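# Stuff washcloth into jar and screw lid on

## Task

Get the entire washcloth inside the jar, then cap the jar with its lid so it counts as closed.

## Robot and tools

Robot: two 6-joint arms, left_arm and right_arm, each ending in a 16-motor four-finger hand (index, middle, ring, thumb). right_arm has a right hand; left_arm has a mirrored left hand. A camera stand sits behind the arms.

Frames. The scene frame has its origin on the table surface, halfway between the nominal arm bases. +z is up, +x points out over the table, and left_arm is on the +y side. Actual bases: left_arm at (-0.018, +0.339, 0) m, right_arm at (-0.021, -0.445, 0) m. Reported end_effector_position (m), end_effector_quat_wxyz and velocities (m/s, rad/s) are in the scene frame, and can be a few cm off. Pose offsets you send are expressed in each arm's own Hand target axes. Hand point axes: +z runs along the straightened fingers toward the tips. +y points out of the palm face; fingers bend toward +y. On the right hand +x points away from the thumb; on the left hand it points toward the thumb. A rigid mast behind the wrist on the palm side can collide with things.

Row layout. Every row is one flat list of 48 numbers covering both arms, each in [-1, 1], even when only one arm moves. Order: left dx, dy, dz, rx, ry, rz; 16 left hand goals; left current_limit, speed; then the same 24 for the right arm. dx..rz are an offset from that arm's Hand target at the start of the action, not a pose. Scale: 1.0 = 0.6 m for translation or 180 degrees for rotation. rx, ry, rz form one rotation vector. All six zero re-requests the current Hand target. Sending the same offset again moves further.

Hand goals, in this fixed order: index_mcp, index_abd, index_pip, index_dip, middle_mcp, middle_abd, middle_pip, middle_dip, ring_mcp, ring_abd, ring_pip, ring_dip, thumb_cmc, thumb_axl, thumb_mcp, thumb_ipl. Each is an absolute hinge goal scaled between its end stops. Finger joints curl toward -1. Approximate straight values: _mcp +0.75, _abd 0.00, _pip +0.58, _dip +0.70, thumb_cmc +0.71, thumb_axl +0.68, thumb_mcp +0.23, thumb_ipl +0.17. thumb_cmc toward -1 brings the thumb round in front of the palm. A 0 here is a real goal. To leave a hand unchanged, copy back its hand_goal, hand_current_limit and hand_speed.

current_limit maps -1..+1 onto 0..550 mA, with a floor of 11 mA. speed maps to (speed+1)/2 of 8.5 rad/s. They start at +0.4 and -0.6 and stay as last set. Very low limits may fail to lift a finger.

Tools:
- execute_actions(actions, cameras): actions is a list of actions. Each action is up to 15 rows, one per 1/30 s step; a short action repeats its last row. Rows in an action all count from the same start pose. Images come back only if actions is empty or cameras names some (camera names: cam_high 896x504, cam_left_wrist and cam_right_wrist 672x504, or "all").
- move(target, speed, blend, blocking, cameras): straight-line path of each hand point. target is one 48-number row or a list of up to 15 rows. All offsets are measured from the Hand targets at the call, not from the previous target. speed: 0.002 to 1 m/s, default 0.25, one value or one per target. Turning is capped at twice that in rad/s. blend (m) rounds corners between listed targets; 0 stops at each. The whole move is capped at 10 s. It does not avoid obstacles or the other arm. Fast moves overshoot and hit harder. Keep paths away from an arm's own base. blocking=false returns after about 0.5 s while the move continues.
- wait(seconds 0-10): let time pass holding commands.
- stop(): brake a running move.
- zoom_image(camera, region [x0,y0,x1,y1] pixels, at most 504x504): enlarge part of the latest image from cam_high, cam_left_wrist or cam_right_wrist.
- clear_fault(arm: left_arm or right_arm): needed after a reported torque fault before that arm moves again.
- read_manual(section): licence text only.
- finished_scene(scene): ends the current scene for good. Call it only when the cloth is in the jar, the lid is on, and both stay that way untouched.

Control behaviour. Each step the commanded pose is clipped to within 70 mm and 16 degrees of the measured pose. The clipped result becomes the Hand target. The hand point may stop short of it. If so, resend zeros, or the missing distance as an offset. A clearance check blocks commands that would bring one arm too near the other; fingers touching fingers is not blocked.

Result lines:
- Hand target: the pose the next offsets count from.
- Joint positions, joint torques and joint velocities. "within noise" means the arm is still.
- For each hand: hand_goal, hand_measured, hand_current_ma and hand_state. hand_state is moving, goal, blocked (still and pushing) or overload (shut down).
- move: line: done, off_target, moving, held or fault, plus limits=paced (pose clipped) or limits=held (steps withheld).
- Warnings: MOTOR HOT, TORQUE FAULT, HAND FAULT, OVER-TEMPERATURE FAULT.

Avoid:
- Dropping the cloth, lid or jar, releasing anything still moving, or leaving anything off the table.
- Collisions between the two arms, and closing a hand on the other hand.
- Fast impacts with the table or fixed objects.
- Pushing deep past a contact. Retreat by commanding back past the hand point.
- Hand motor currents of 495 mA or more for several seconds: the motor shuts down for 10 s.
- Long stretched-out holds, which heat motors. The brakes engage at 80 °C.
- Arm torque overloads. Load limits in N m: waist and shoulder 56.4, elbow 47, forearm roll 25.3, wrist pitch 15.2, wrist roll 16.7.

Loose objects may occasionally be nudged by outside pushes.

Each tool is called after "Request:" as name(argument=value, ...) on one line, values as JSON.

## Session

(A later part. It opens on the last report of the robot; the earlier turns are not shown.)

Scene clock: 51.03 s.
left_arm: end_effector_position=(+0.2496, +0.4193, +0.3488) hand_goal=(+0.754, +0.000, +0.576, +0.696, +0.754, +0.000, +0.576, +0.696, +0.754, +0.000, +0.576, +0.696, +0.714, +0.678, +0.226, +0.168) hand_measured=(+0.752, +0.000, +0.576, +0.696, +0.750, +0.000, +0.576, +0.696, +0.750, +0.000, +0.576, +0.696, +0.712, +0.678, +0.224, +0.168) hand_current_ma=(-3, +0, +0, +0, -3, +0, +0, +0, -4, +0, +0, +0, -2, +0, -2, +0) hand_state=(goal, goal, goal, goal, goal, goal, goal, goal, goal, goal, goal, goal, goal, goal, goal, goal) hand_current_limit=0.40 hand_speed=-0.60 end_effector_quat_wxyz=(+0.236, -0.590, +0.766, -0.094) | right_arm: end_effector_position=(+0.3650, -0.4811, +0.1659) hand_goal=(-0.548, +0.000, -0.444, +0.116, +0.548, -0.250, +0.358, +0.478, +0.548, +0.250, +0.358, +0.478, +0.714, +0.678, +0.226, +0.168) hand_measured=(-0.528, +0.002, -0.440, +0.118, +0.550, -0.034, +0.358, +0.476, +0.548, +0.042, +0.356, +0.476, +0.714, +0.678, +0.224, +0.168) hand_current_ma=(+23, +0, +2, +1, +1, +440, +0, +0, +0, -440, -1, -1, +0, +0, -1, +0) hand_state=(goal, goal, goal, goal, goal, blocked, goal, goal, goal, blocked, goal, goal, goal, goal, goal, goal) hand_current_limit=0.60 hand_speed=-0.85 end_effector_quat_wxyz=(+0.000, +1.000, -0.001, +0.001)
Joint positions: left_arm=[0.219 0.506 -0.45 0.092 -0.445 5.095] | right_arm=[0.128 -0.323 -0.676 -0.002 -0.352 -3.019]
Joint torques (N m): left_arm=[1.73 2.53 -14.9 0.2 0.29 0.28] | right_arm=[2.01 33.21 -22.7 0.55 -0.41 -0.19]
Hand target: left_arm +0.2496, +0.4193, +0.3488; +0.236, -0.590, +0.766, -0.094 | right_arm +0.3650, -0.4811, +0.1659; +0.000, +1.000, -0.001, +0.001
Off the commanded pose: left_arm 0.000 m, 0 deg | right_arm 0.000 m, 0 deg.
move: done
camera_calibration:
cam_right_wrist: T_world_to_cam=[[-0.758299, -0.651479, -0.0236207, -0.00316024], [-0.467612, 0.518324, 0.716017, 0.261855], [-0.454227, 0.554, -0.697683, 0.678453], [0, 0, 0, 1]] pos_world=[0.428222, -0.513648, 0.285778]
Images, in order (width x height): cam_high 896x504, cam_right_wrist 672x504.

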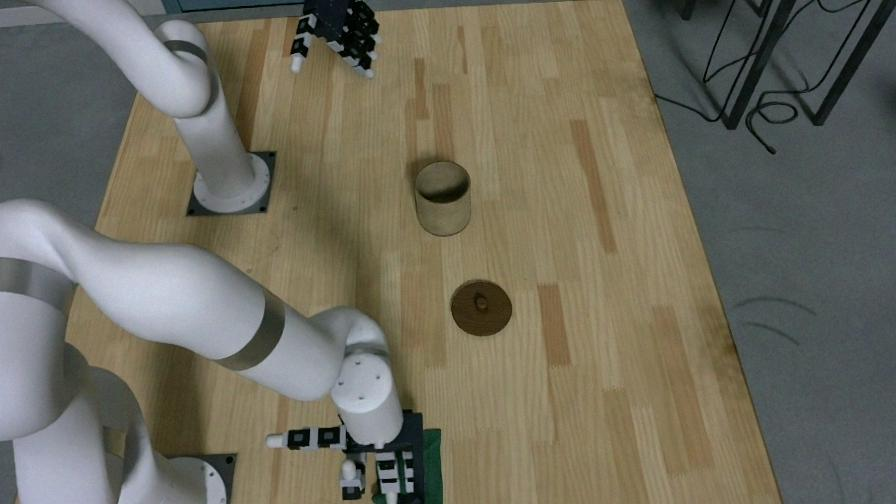

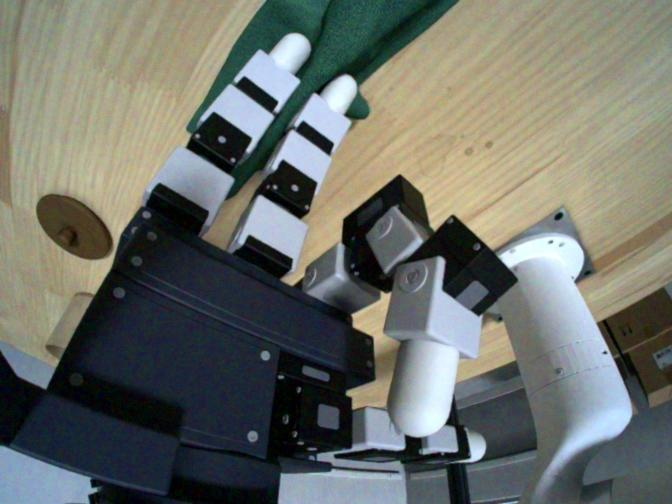

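Request:
move(target=[0,0,0,0,0,0,0.754,0,0.576,0.696,0.754,0,0.576,0.696,0.754,0,0.576,0.696,0.714,0.678,0.226,0.168,0.4,-0.6, 0,0,-0.42,0,0,0,-0.548,0,-0.445,0.116,0.548,-0.25,0.358,0.478,0.548,0.25,0.358,0.478,0.714,0.678,0.226,0.168,0.6,-0.85], speed=0.12, cameras=["cam_right_wrist","cam_high","cam_left_wrist"])

Scene clock: 54.50 s.
left_arm: end_effector_position=(+0.2496, +0.4193, +0.3488) hand_goal=(+0.754, +0.000, +0.576, +0.696, +0.754, +0.000, +0.576, +0.696, +0.754, +0.000, +0.576, +0.696, +0.714, +0.678, +0.226, +0.168) hand_measured=(+0.752, +0.000, +0.576, +0.696, +0.750, +0.000, +0.576, +0.696, +0.750, +0.000, +0.576, +0.696, +0.712, +0.678, +0.224, +0.168) hand_current_ma=(-3, +0, +0, +0, -3, +0, +0, +0, -4, +0, +0, +0, -2, +0, -2, +0) hand_state=(goal, goal, goal, goal, goal, goal, goal, goal, goal, goal, goal, goal, goal, goal, goal, goal) hand_current_limit=0.40 hand_speed=-0.60 end_effector_quat_wxyz=(+0.236, -0.590, +0.766, -0.094) | right_arm: end_effector_position=(+0.3646, -0.4810, +0.4179) hand_goal=(-0.548, +0.000, -0.444, +0.116, +0.548, -0.250, +0.358, +0.478, +0.548, +0.250, +0.358, +0.478, +0.714, +0.678, +0.226, +0.168) hand_measured=(-0.528, +0.002, -0.440, +0.118, +0.552, -0.034, +0.360, +0.478, +0.548, +0.044, +0.356, +0.476, +0.714, +0.678, +0.224, +0.168) hand_current_ma=(+23, +0, +2, +1, +2, +440, +0, +0, +0, -440, -1, -1, +0, +0, -1, +0) hand_state=(goal, goal, goal, goal, goal, blocked, goal, goal, goal, blocked, goal, goal, goal, goal, goal, goal) hand_current_limit=0.60 hand_speed=-0.85 end_effector_quat_wxyz=(+0.000, +1.000, -0.001, +0.001)
Joint positions: left_arm=[0.219 0.506 -0.45 0.092 -0.445 5.095] | right_arm=[0.128 0.064 -0.91 -0.001 -0.973 -3.021]
Joint torques (N m): left_arm=[1.61 2.5 -15.16 -0.04 0.39 0.23] | right_arm=[1.52 24.07 -29.88 0.47 -0.44 -0.17]
Hand target: left_arm +0.2496, +0.4193, +0.3488; +0.236, -0.590, +0.766, -0.094 | right_arm +0.3646, -0.4810, +0.4179; +0.000, +1.000, -0.001, +0.001
Off the commanded pose: left_arm 0.000 m, 0 deg | right_arm 0.000 m, 0 deg.
move: done
camera_calibration:
cam_left_wrist: T_world_to_cam=[[0.695158, 0.570869, 0.436881, -0.5933], [0.0647053, -0.654967, 0.752882, -0.0497153], [0.715939, -0.495103, -0.492243, 0.326398], [0, 0, 0, 1]] pos_world=[0.181973, 0.467735, 0.457298]
cam_right_wrist: T_world_to_cam=[[-0.758299, -0.651479, -0.0236207, 0.00255402], [-0.467612, 0.518324, 0.716017, 0.0811803], [-0.454227, 0.554, -0.697683, 0.854033], [0, 0, 0, 1]] pos_world=[0.427822, -0.513548, 0.537778]

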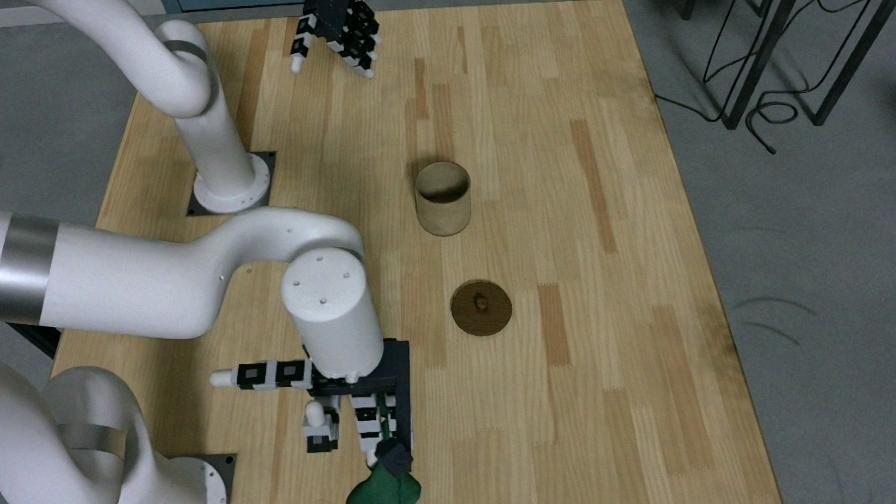

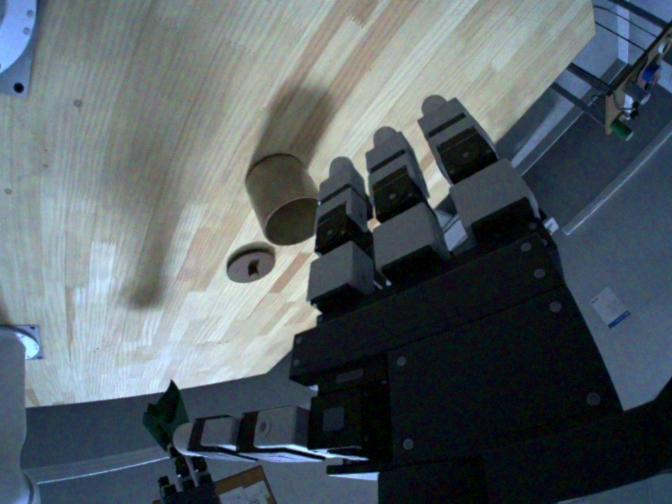

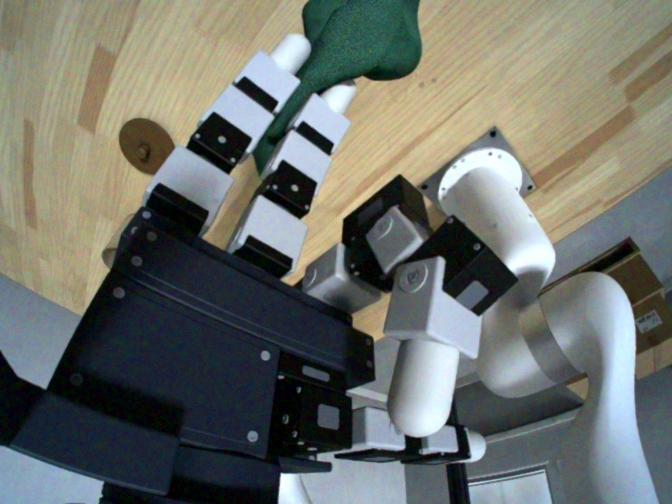

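Request:
zoom_image(camera="cam_left_wrist", region=[100, 360, 260, 504])

Request:
zoom_image(camera="cam_high", region=[300, 370, 460, 504])

Request:
zoom_image(camera="cam_right_wrist", region=[220, 0, 480, 180])

Scaled by 3.150 from the camera's 672x504 image, which has a finer 960x720 frame.

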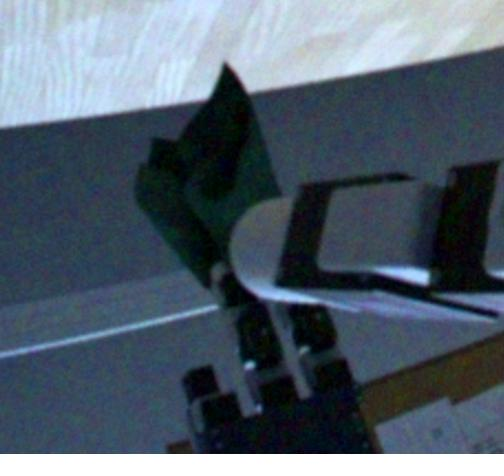

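Scaled by 3.150.

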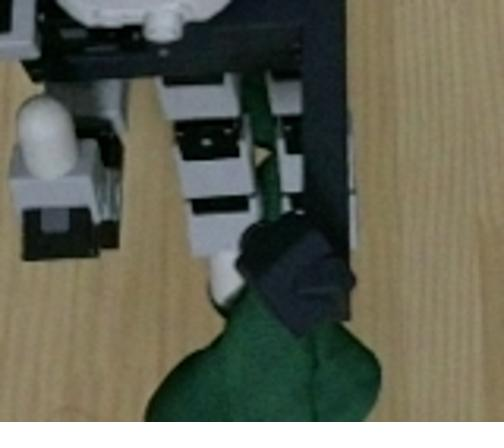

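Scaled by 1.938 from the camera's 672x504 image, which has a finer 960x720 frame.

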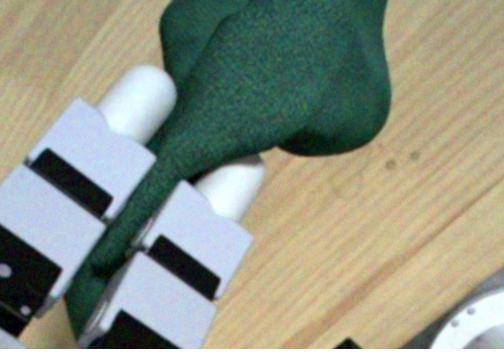

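Request:
move(target=[-0.16,0.048,0.022,0,0,0,0.754,0,0.576,0.696,0.754,0,0.576,0.696,0.754,0,0.576,0.696,0.714,0.678,0.226,0.168,0.4,-0.6, 0.107,-0.983,-0.07,0,0,0,-0.548,0,-0.445,0.116,0.754,-0.25,0.576,0.696,0.754,0.25,0.576,0.696,0.714,0.678,0.226,0.168,0.6,-0.93], speed=0.2, cameras=["cam_right_wrist","cam_high","cam_left_wrist"])

Scene clock: 60.67 s.
left_arm: end_effector_position=(+0.2496, +0.5204, +0.3493) hand_goal=(+0.754, +0.000, +0.576, +0.696, +0.754, +0.000, +0.576, +0.696, +0.754, +0.000, +0.576, +0.696, +0.714, +0.678, +0.226, +0.168) hand_measured=(+0.752, +0.000, +0.576, +0.696, +0.750, +0.000, +0.576, +0.696, +0.750, +0.000, +0.576, +0.696, +0.712, +0.678, +0.224, +0.168) hand_current_ma=(-3, +0, +0, +0, -3, +0, +0, +0, -4, +0, +0, +0, -2, +0, -2, +0) hand_state=(goal, goal, goal, goal, goal, goal, goal, goal, goal, goal, goal, goal, goal, goal, goal, goal) hand_current_limit=0.40 hand_speed=-0.60 end_effector_quat_wxyz=(+0.236, -0.590, +0.766, -0.094) | right_arm: end_effector_position=(+0.4288, +0.1076, +0.4591) hand_goal=(-0.548, +0.000, -0.444, +0.116, +0.754, -0.250, +0.576, +0.696, +0.754, +0.250, +0.576, +0.696, +0.714, +0.678, +0.226, +0.168) hand_measured=(-0.528, +0.002, -0.440, +0.118, +0.752, -0.034, +0.574, +0.694, +0.748, +0.044, +0.570, +0.690, +0.714, +0.678, +0.224, +0.168) hand_current_ma=(+23, +0, +2, +1, -1, +440, -1, -1, -4, -440, -3, -3, +0, +0, -1, +0) hand_state=(goal, goal, goal, goal, goal, blocked, goal, goal, goal, blocked, goal, goal, goal, goal, goal, goal) hand_current_limit=0.60 hand_speed=-0.93 end_effector_quat_wxyz=(-0.025, +0.999, +0.005, +0.023)
Joint positions: left_arm=[0.577 0.381 -0.528 -0.328 -0.431 5.791] | right_arm=[0.944 -1.162 -2.768 -0.006 -1.538 -2.217]
Joint torques (N m): left_arm=[1.9 3.69 -14.74 -0.65 0.21 0.41] | right_arm=[2.54 56.25 -27.36 -0.12 0.27 -0.2]
Hand target: left_arm +0.2496, +0.5204, +0.3493; +0.236, -0.590, +0.766, -0.094 | right_arm +0.4296, +0.1088, +0.4597; +0.000, +1.000, -0.001, +0.001
Off the commanded pose: left_arm 0.000 m, 0 deg | right_arm 0.002 m, 4 deg.
elbow stopped short (right arm): the move would have taken joint 3 (elbow) straighter than the controller allows.
move: off_target (right_arm)
camera_calibration:
cam_left_wrist: T_world_to_cam=[[0.695158, 0.570869, 0.436881, -0.651233], [0.0647053, -0.654967, 0.752882, 0.0161254], [0.715939, -0.495103, -0.492243, 0.376699], [0, 0, 0, 1]] pos_world=[0.181973, 0.568835, 0.457798]
cam_right_wrist: T_world_to_cam=[[-0.748172, -0.657337, -0.0902589, 0.462492], [-0.504918, 0.475803, 0.720187, -0.204741], [-0.43046, 0.584397, -0.687884, 0.56785], [0, 0, 0, 1]] pos_world=[0.487083, 0.0695794, 0.579811]

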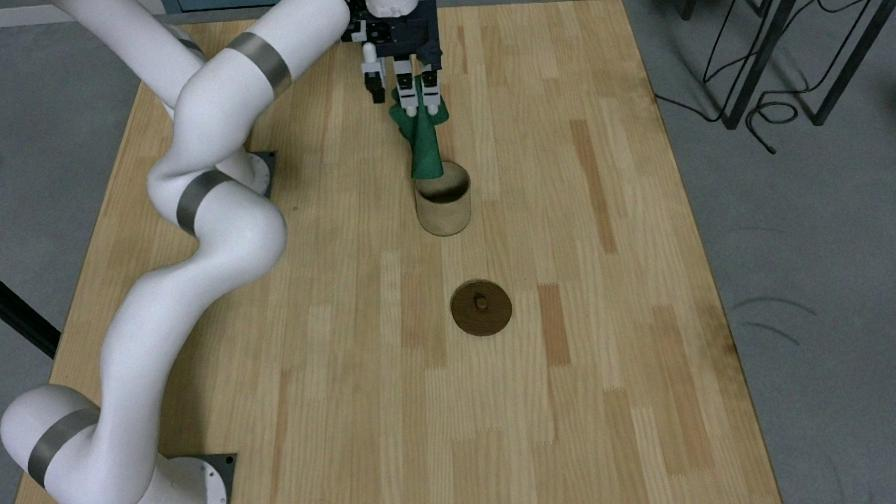

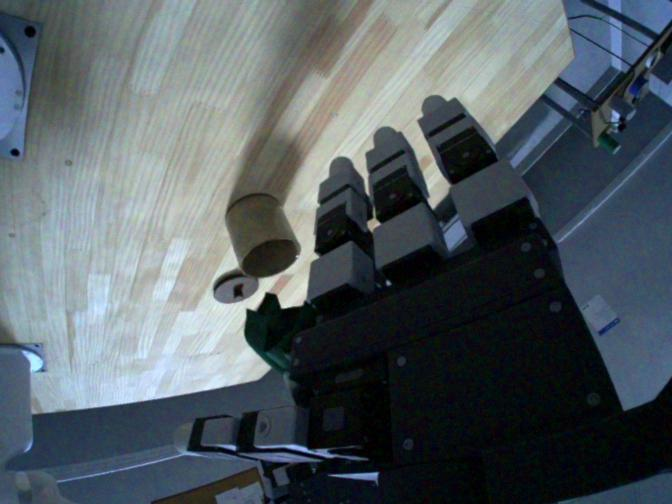

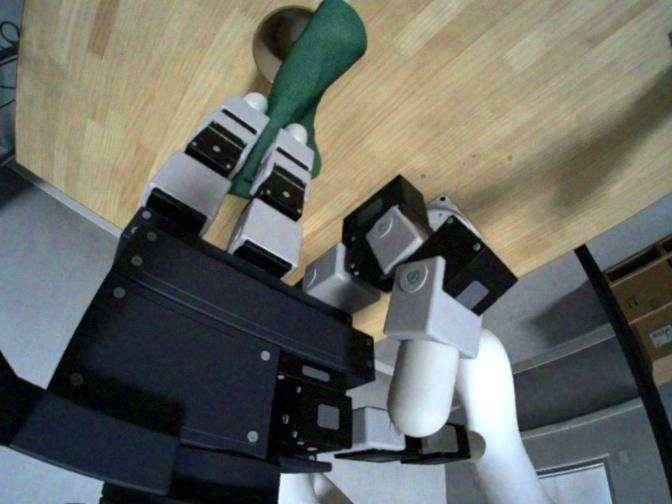

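Request:
zoom_image(camera="cam_high", region=[340, 40, 520, 250])

Request:
zoom_image(camera="cam_right_wrist", region=[200, 0, 420, 200])

Request:
zoom_image(camera="cam_left_wrist", region=[200, 170, 400, 390])

Scaled by 2.400.

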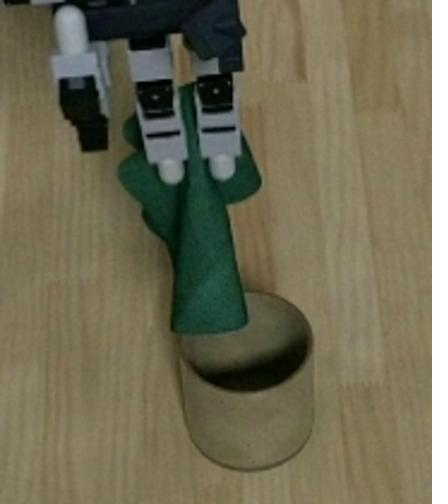

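Scaled by 2.291 from the camera's 672x504 image, which has a finer 960x720 frame.

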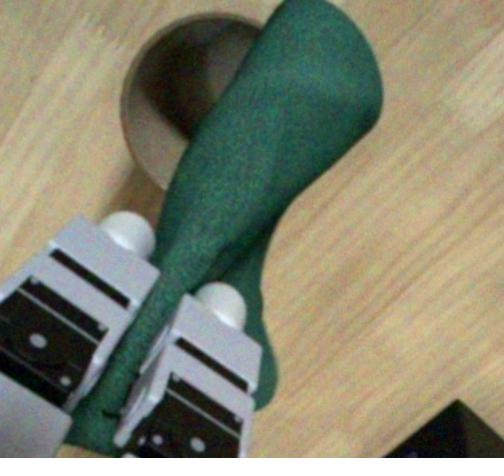

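Scaled by 2.291 from the camera's 672x504 image, which has a finer 960x720 frame.

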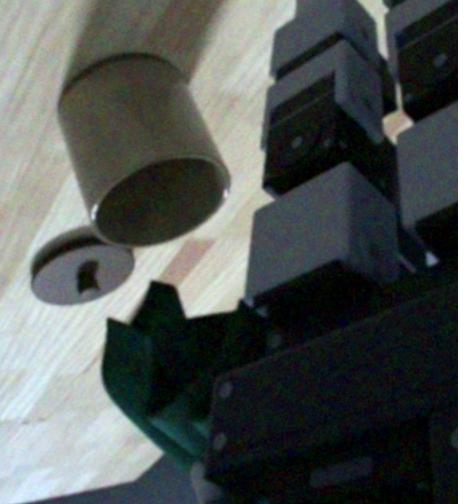

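Request:
move(target=[0,0,0,0,0,0,0.754,0,0.576,0.696,0.754,0,0.576,0.696,0.754,0,0.576,0.696,0.714,0.678,0.226,0.168,0.4,-0.6, 0.065,-0.035,0.1,0,0,0,-0.548,0,-0.445,0.116,0.754,-0.25,0.576,0.696,0.754,0.25,0.576,0.696,0.714,0.678,0.226,0.168,0.6,-0.93], speed=0.08, cameras=["cam_right_wrist","cam_high","cam_left_wrist"])

Scene clock: 72.23 s.
left_arm: end_effector_position=(+0.2496, +0.5204, +0.3493) hand_goal=(+0.754, +0.000, +0.576, +0.696, +0.754, +0.000, +0.576, +0.696, +0.754, +0.000, +0.576, +0.696, +0.714, +0.678, +0.226, +0.168) hand_measured=(+0.752, +0.000, +0.576, +0.696, +0.750, +0.000, +0.576, +0.696, +0.750, +0.000, +0.576, +0.696, +0.712, +0.678, +0.224, +0.168) hand_current_ma=(-3, +0, +0, +0, -3, +0, +0, +0, -4, +0, +0, +0, -2, +0, -2, +0) hand_state=(goal, goal, goal, goal, goal, goal, goal, goal, goal, goal, goal, goal, goal, goal, goal, goal) hand_current_limit=0.40 hand_speed=-0.60 end_effector_quat_wxyz=(+0.236, -0.590, +0.766, -0.094) | right_arm: end_effector_position=(+0.4678, +0.1285, +0.3992) hand_goal=(-0.548, +0.000, -0.444, +0.116, +0.754, -0.250, +0.576, +0.696, +0.754, +0.250, +0.576, +0.696, +0.714, +0.678, +0.226, +0.168) hand_measured=(-0.528, +0.002, -0.440, +0.118, +0.752, -0.034, +0.574, +0.694, +0.748, +0.044, +0.570, +0.690, +0.714, +0.678, +0.224, +0.168) hand_current_ma=(+23, +0, +2, +1, -1, +440, -1, -1, -4, -440, -3, -3, +0, +0, -1, +0) hand_state=(goal, goal, goal, goal, goal, blocked, goal, goal, goal, blocked, goal, goal, goal, goal, goal, goal) hand_current_limit=0.60 hand_speed=-0.93 end_effector_quat_wxyz=(-0.057, +0.997, +0.013, +0.050)
Joint positions: left_arm=[0.577 0.381 -0.528 -0.328 -0.431 5.791] | right_arm=[0.923 -1.232 -2.768 -0.008 -1.384 -2.252]
Joint torques (N m): left_arm=[1.37 4.2 -14.22 -0.07 0.29 0.21] | right_arm=[-0.7 57.46 -28.18 -0.22 0.38 -0.19]
Hand target: left_arm +0.2496, +0.5204, +0.3493; +0.236, -0.590, +0.766, -0.094 | right_arm +0.4687, +0.1297, +0.3997; +0.000, +1.000, -0.001, +0.001
Off the commanded pose: left_arm 0.000 m, 0 deg | right_arm 0.002 m, 9 deg.
elbow stopped short (right arm): the move would have taken joint 3 (elbow) straighter than the controller allows.
move: off_target (right_arm)
camera_calibration:
cam_left_wrist: T_world_to_cam=[[0.695158, 0.570869, 0.436881, -0.651233], [0.0647053, -0.654967, 0.752882, 0.0161254], [0.715939, -0.495103, -0.492243, 0.376699], [0, 0, 0, 1]] pos_world=[0.181973, 0.568835, 0.457798]
cam_right_wrist: T_world_to_cam=[[-0.730853, -0.660128, -0.17345, 0.525566], [-0.551899, 0.42205, 0.719223, -0.122559], [-0.401575, 0.621373, -0.67278, 0.507007], [0, 0, 0, 1]] pos_world=[0.520072, 0.0836264, 0.520411]

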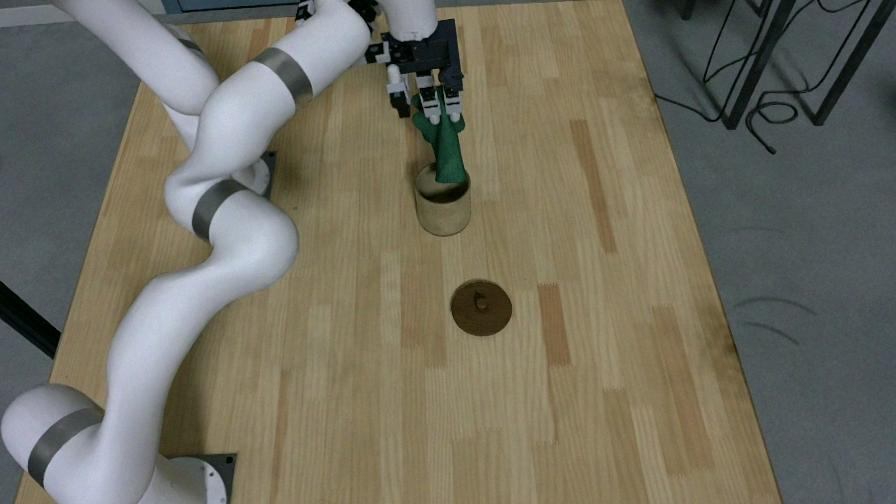

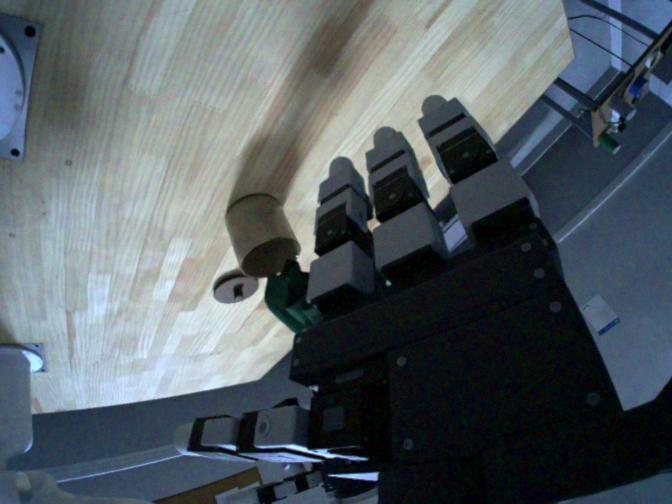

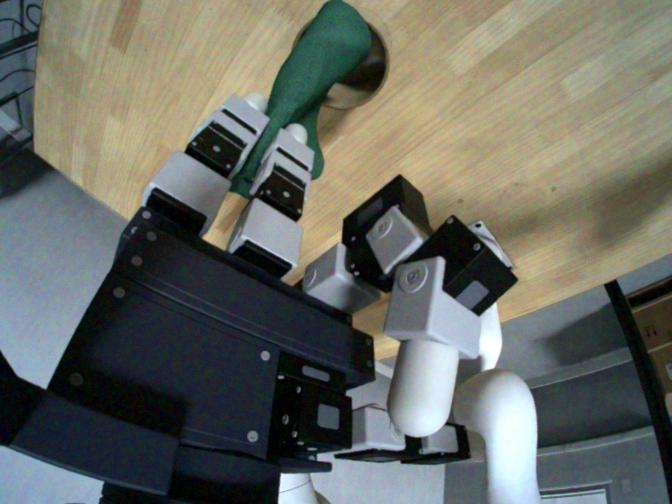

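Request:
zoom_image(camera="cam_right_wrist", region=[200, 0, 440, 220])

Request:
zoom_image(camera="cam_high", region=[350, 60, 520, 250])

Request:
zoom_image(camera="cam_left_wrist", region=[190, 160, 380, 350])

Scaled by 2.100 from the camera's 672x504 image, which has a finer 960x720 frame.

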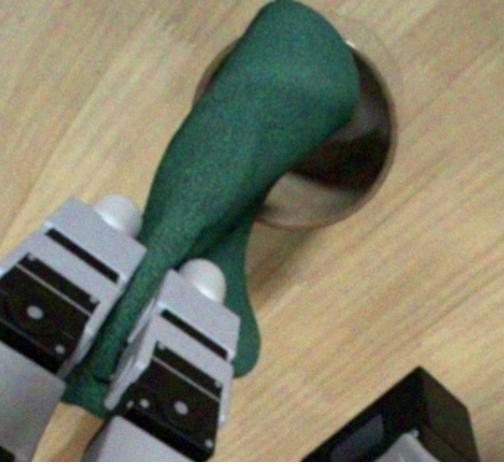

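Scaled by 2.653.

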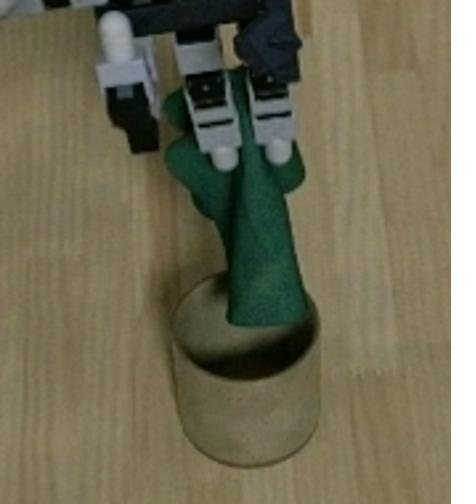

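Scaled by 2.653 from the camera's 672x504 image, which has a finer 960x720 frame.

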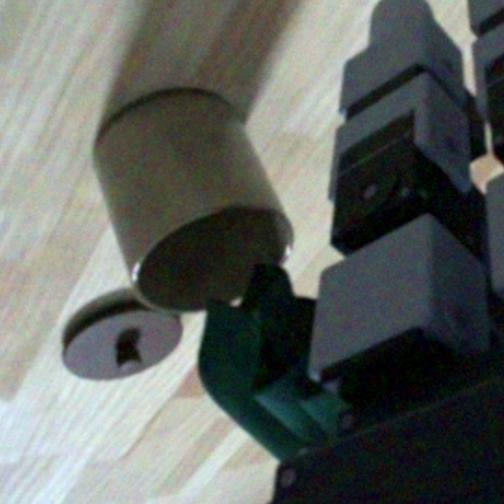

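Request:
move(target=[0,0,0,0,0,0,0.754,0,0.576,0.696,0.754,0,0.576,0.696,0.754,0,0.576,0.696,0.714,0.678,0.226,0.168,0.4,-0.6, -0.012,0.003,0.115,0,0,0,-0.548,0,-0.445,0.116,0.754,-0.25,0.576,0.696,0.754,0.25,0.576,0.696,0.714,0.678,0.226,0.168,0.6,-0.93], speed=0.06, cameras=["cam_right_wrist","cam_high","cam_left_wrist"])

Scene clock: 79.43 s.
left_arm: end_effector_position=(+0.2496, +0.5204, +0.3493) hand_goal=(+0.754, +0.000, +0.576, +0.696, +0.754, +0.000, +0.576, +0.696, +0.754, +0.000, +0.576, +0.696, +0.714, +0.678, +0.226, +0.168) hand_measured=(+0.752, +0.000, +0.576, +0.696, +0.750, +0.000, +0.576, +0.696, +0.750, +0.000, +0.576, +0.696, +0.712, +0.678, +0.224, +0.168) hand_current_ma=(-3, +0, +0, +0, -3, +0, +0, +0, -4, +0, +0, +0, -2, +0, -2, +0) hand_state=(goal, goal, goal, goal, goal, goal, goal, goal, goal, goal, goal, goal, goal, goal, goal, goal) hand_current_limit=0.40 hand_speed=-0.60 end_effector_quat_wxyz=(+0.236, -0.590, +0.766, -0.094) | right_arm: end_effector_position=(+0.4609, +0.1269, +0.3305) hand_goal=(-0.548, +0.000, -0.444, +0.116, +0.754, -0.250, +0.576, +0.696, +0.754, +0.250, +0.576, +0.696, +0.714, +0.678, +0.226, +0.168) hand_measured=(-0.528, +0.002, -0.440, +0.118, +0.752, -0.034, +0.574, +0.694, +0.748, +0.044, +0.570, +0.690, +0.714, +0.678, +0.224, +0.168) hand_current_ma=(+23, +0, +2, +1, -1, +440, -1, -1, -4, -440, -3, -3, +0, +0, -1, +0) hand_state=(goal, goal, goal, goal, goal, blocked, goal, goal, goal, blocked, goal, goal, goal, goal, goal, goal) hand_current_limit=0.60 hand_speed=-0.93 end_effector_quat_wxyz=(-0.014, +1.000, +0.002, +0.013)
Joint positions: left_arm=[0.577 0.381 -0.528 -0.328 -0.431 5.791] | right_arm=[0.925 -1.325 -2.768 -0.003 -1.405 -2.23]
Joint torques (N m): left_arm=[3.05 3.94 -14.25 -0.14 0.16 0.15] | right_arm=[2.79 59.23 -28.84 1.25 -0.33 0.16]
Hand target: left_arm +0.2496, +0.5204, +0.3493; +0.236, -0.590, +0.766, -0.094 | right_arm +0.4616, +0.1278, +0.3307; +0.000, +1.000, -0.001, +0.001
Off the commanded pose: left_arm 0.000 m, 0 deg | right_arm 0.001 m, 2 deg.
elbow stopped short (right arm): the move would have taken joint 3 (elbow) straighter than the controller allows.
move: done
camera_calibration:
cam_left_wrist: T_world_to_cam=[[0.695158, 0.570869, 0.436881, -0.651233], [0.0647053, -0.654967, 0.752882, 0.0161254], [0.715939, -0.495103, -0.492243, 0.376699], [0, 0, 0, 1]] pos_world=[0.181973, 0.568835, 0.457798]
cam_right_wrist: T_world_to_cam=[[-0.753186, -0.655037, -0.0603122, 0.479722], [-0.487875, 0.494761, 0.719159, -0.114936], [-0.441236, 0.571085, -0.692223, 0.490007], [0, 0, 0, 1]] pos_world=[0.521454, 0.0912661, 0.450784]

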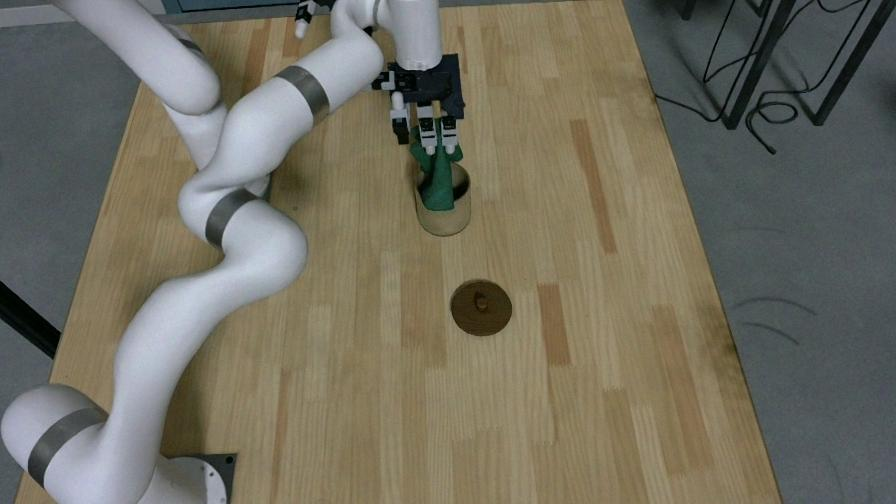

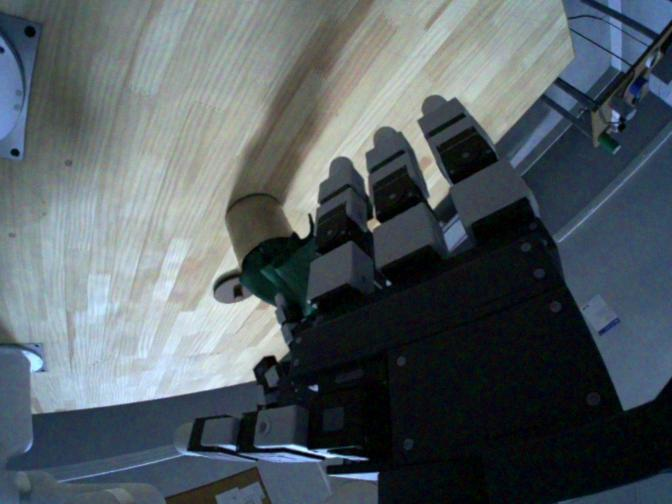

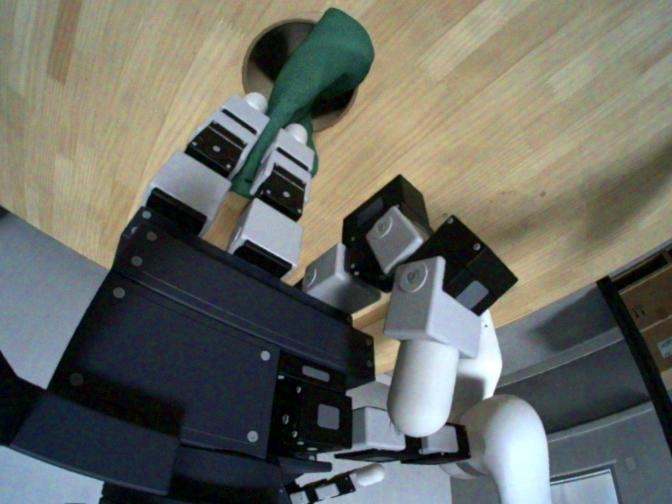

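Request:
zoom_image(camera="cam_high", region=[360, 90, 520, 250])

Request:
zoom_image(camera="cam_right_wrist", region=[200, 0, 420, 210])

Request:
zoom_image(camera="cam_left_wrist", region=[190, 160, 380, 350])

Scaled by 3.150.

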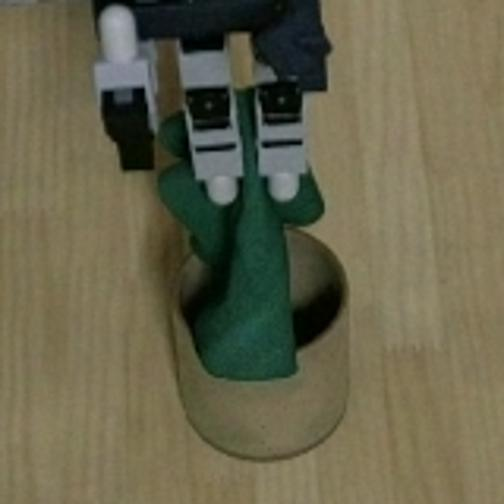

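Scaled by 2.291 from the camera's 672x504 image, which has a finer 960x720 frame.

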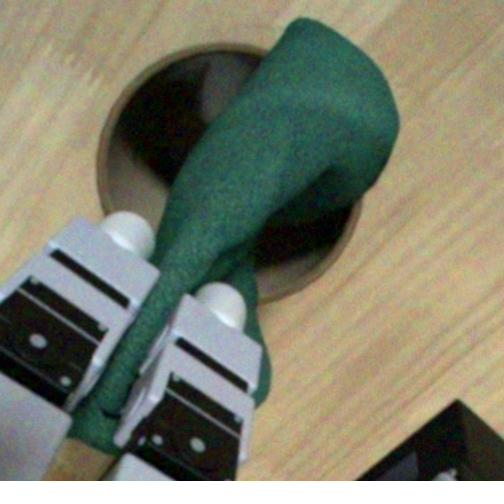

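Scaled by 2.653 from the camera's 672x504 image, which has a finer 960x720 frame.

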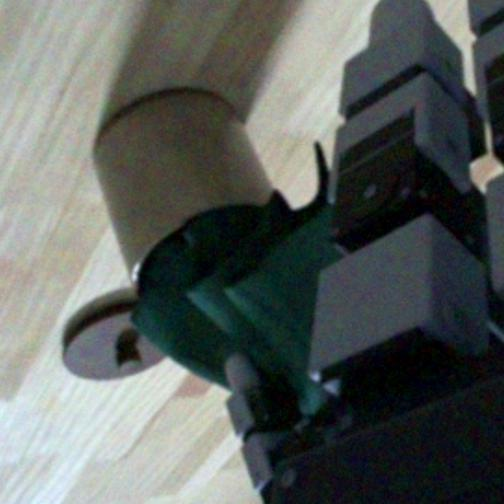

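Request:
move(target=[0,0,0,0,0,0,0.754,0,0.576,0.696,0.754,0,0.576,0.696,0.754,0,0.576,0.696,0.714,0.678,0.226,0.168,0.4,-0.6, 0,-0.033,0,0,0,0,-0.548,0,-0.445,0.116,0.754,-0.25,0.576,0.696,0.754,0.25,0.576,0.696,0.714,0.678,0.226,0.168,0.6,-0.93], speed=0.06, cameras=["cam_right_wrist","cam_high"])

Scene clock: 83.60 s.
left_arm: end_effector_position=(+0.2496, +0.5204, +0.3493) hand_goal=(+0.754, +0.000, +0.576, +0.696, +0.754, +0.000, +0.576, +0.696, +0.754, +0.000, +0.576, +0.696, +0.714, +0.678, +0.226, +0.168) hand_measured=(+0.752, +0.000, +0.576, +0.696, +0.750, +0.000, +0.576, +0.696, +0.750, +0.000, +0.576, +0.696, +0.712, +0.678, +0.224, +0.168) hand_current_ma=(-3, +0, +0, +0, -3, +0, +0, +0, -4, +0, +0, +0, -2, +0, -2, +0) hand_state=(goal, goal, goal, goal, goal, goal, goal, goal, goal, goal, goal, goal, goal, goal, goal, goal) hand_current_limit=0.40 hand_speed=-0.60 end_effector_quat_wxyz=(+0.236, -0.590, +0.766, -0.094) | right_arm: end_effector_position=(+0.4608, +0.1465, +0.3304) hand_goal=(-0.548, +0.000, -0.444, +0.116, +0.754, -0.250, +0.576, +0.696, +0.754, +0.250, +0.576, +0.696, +0.714, +0.678, +0.226, +0.168) hand_measured=(-0.528, +0.002, -0.440, +0.118, +0.752, -0.034, +0.574, +0.694, +0.748, +0.044, +0.570, +0.690, +0.714, +0.678, +0.224, +0.168) hand_current_ma=(+23, +0, +2, +1, -1, +440, -1, -1, -4, -440, -3, -3, +0, +0, -1, +0) hand_state=(goal, goal, goal, goal, goal, blocked, goal, goal, goal, blocked, goal, goal, goal, goal, goal, goal) hand_current_limit=0.60 hand_speed=-0.93 end_effector_quat_wxyz=(-0.042, +0.998, +0.008, +0.035)
Joint positions: left_arm=[0.577 0.381 -0.528 -0.328 -0.431 5.791] | right_arm=[0.941 -1.32 -2.768 -0.005 -1.339 -2.225]
Joint torques (N m): left_arm=[3.61 4.34 -14.56 -0.53 0.2 0.14] | right_arm=[2.56 63.35 -28.62 0.79 0.4 0.16]
Hand target: left_arm +0.2496, +0.5204, +0.3493; +0.236, -0.590, +0.766, -0.094 | right_arm +0.4617, +0.1476, +0.3307; +0.000, +1.000, -0.001, +0.001
Off the commanded pose: left_arm 0.000 m, 0 deg | right_arm 0.001 m, 6 deg.
elbow stopped short (right arm): the move would have taken joint 3 (elbow) straighter than the controller allows.
move: off_target (right_arm)
camera_calibration:
cam_right_wrist: T_world_to_cam=[[-0.74129, -0.658253, -0.131121, 0.510886], [-0.525713, 0.447982, 0.723144, -0.101626], [-0.417272, 0.604991, -0.678137, 0.458051], [0, 0, 0, 1]] pos_world=[0.51642, 0.104702, 0.451099]
Images, in order (width x height): cam_high 896x504, cam_right_wrist 672x504.

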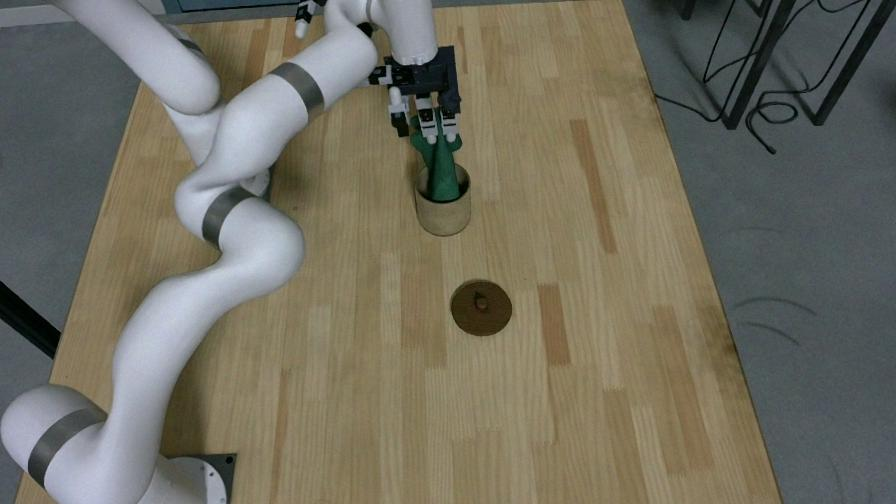

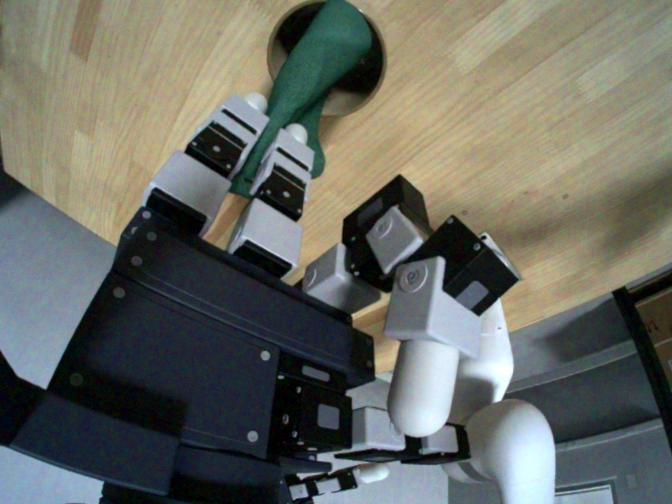

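Request:
move(target=[0,0,0,0,0,0,0.754,0,0.576,0.696,0.754,0,0.576,0.696,0.754,0,0.576,0.696,0.714,0.678,0.226,0.168,0.4,-0.6, 0,0,0.117,0,0,0,-0.548,0,-0.445,0.116,0.754,-0.25,0.576,0.696,0.754,0.25,0.576,0.696,0.714,0.678,0.226,0.168,0.6,-0.93], speed=0.06, cameras=["cam_right_wrist","cam_high","cam_left_wrist"])

Scene clock: 85.80 s.
left_arm: end_effector_position=(+0.2496, +0.5204, +0.3493) hand_goal=(+0.754, +0.000, +0.576, +0.696, +0.754, +0.000, +0.576, +0.696, +0.754, +0.000, +0.576, +0.696, +0.714, +0.678, +0.226, +0.168) hand_measured=(+0.752, +0.000, +0.576, +0.696, +0.750, +0.000, +0.576, +0.696, +0.750, +0.000, +0.576, +0.696, +0.712, +0.678, +0.224, +0.168) hand_current_ma=(-3, +0, +0, +0, -3, +0, +0, +0, -4, +0, +0, +0, -2, +0, -2, +0) hand_state=(goal, goal, goal, goal, goal, goal, goal, goal, goal, goal, goal, goal, goal, goal, goal, goal) hand_current_limit=0.40 hand_speed=-0.60 end_effector_quat_wxyz=(+0.236, -0.590, +0.766, -0.094) | right_arm: end_effector_position=(+0.4610, +0.1466, +0.2603) hand_goal=(-0.548, +0.000, -0.444, +0.116, +0.754, -0.250, +0.576, +0.696, +0.754, +0.250, +0.576, +0.696, +0.714, +0.678, +0.226, +0.168) hand_measured=(-0.528, +0.002, -0.440, +0.118, +0.752, -0.034, +0.576, +0.694, +0.748, +0.044, +0.572, +0.692, +0.714, +0.678, +0.224, +0.168) hand_current_ma=(+23, +0, +2, +1, +0, +440, +0, +0, -4, -440, -3, -2, +0, +0, -1, +0) hand_state=(goal, goal, goal, goal, goal, blocked, goal, goal, goal, blocked, goal, goal, goal, goal, goal, goal) hand_current_limit=0.60 hand_speed=-0.93 end_effector_quat_wxyz=(-0.019, +1.000, +0.003, +0.016)
Joint positions: left_arm=[0.577 0.381 -0.528 -0.328 -0.431 5.791] | right_arm=[0.94 -1.409 -2.768 -0.002 -1.309 -2.217]
Joint torques (N m): left_arm=[1.21 4.33 -14.41 -0.33 0.16 0.24] | right_arm=[-1.86 60.44 -29.55 0.78 0.24 0.11]
Hand target: left_arm +0.2496, +0.5204, +0.3493; +0.236, -0.590, +0.766, -0.094 | right_arm +0.4617, +0.1476, +0.2605; +0.000, +1.000, -0.001, +0.001
Off the commanded pose: left_arm 0.000 m, 0 deg | right_arm 0.001 m, 3 deg.
elbow stopped short (right arm): the move would have taken joint 3 (elbow) straighter than the controller allows.
move: off_target (right_arm)
camera_calibration:
cam_left_wrist: T_world_to_cam=[[0.695158, 0.570869, 0.436881, -0.651233], [0.0647053, -0.654967, 0.752882, 0.0161254], [0.715939, -0.495103, -0.492243, 0.376699], [0, 0, 0, 1]] pos_world=[0.181973, 0.568835, 0.457798]
cam_right_wrist: T_world_to_cam=[[-0.751721, -0.655504, -0.0723228, 0.491026], [-0.493517, 0.486407, 0.721006, -0.070959], [-0.437444, 0.577688, -0.689144, 0.426724], [0, 0, 0, 1]] pos_world=[0.520763, 0.109872, 0.380748]

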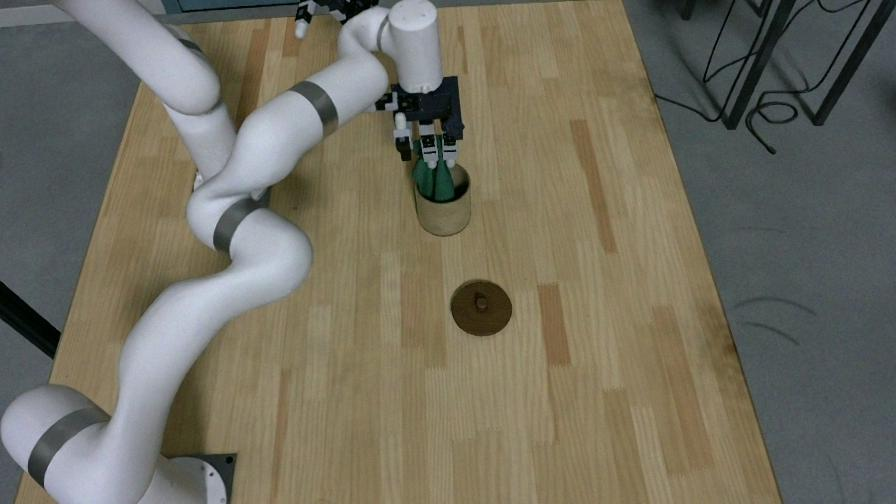

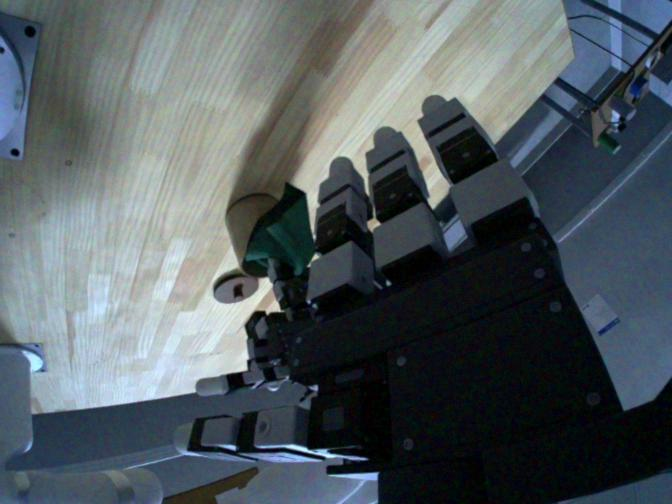

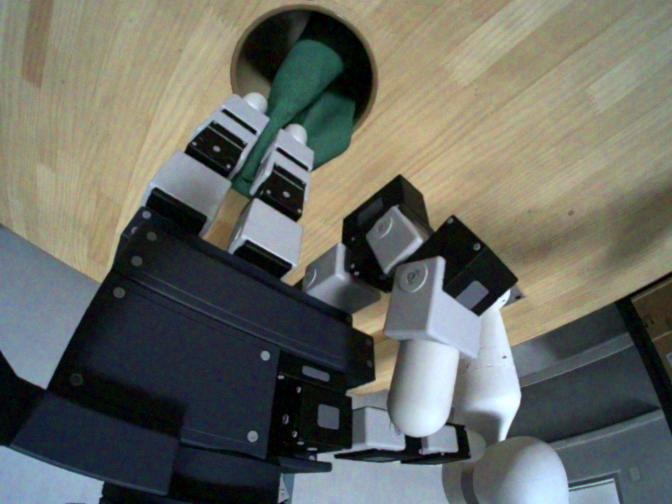

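Request:
zoom_image(camera="cam_left_wrist", region=[190, 140, 380, 330])

Request:
zoom_image(camera="cam_high", region=[370, 100, 510, 240])

Scaled by 2.653 from the camera's 672x504 image, which has a finer 960x720 frame.

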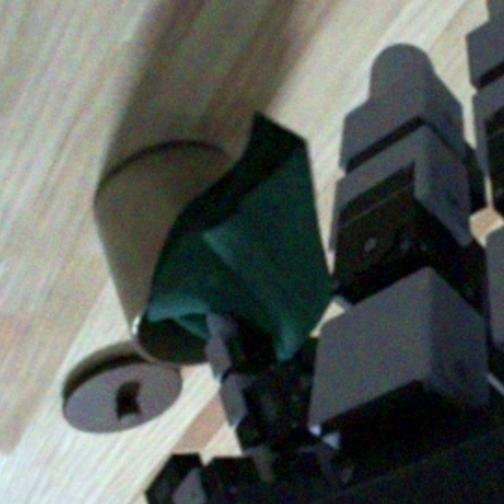

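Scaled by 3.600.

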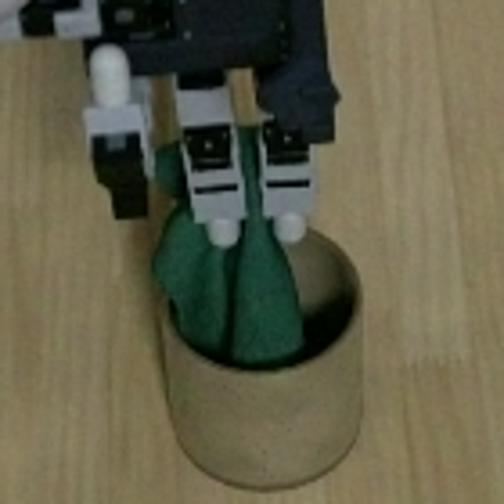

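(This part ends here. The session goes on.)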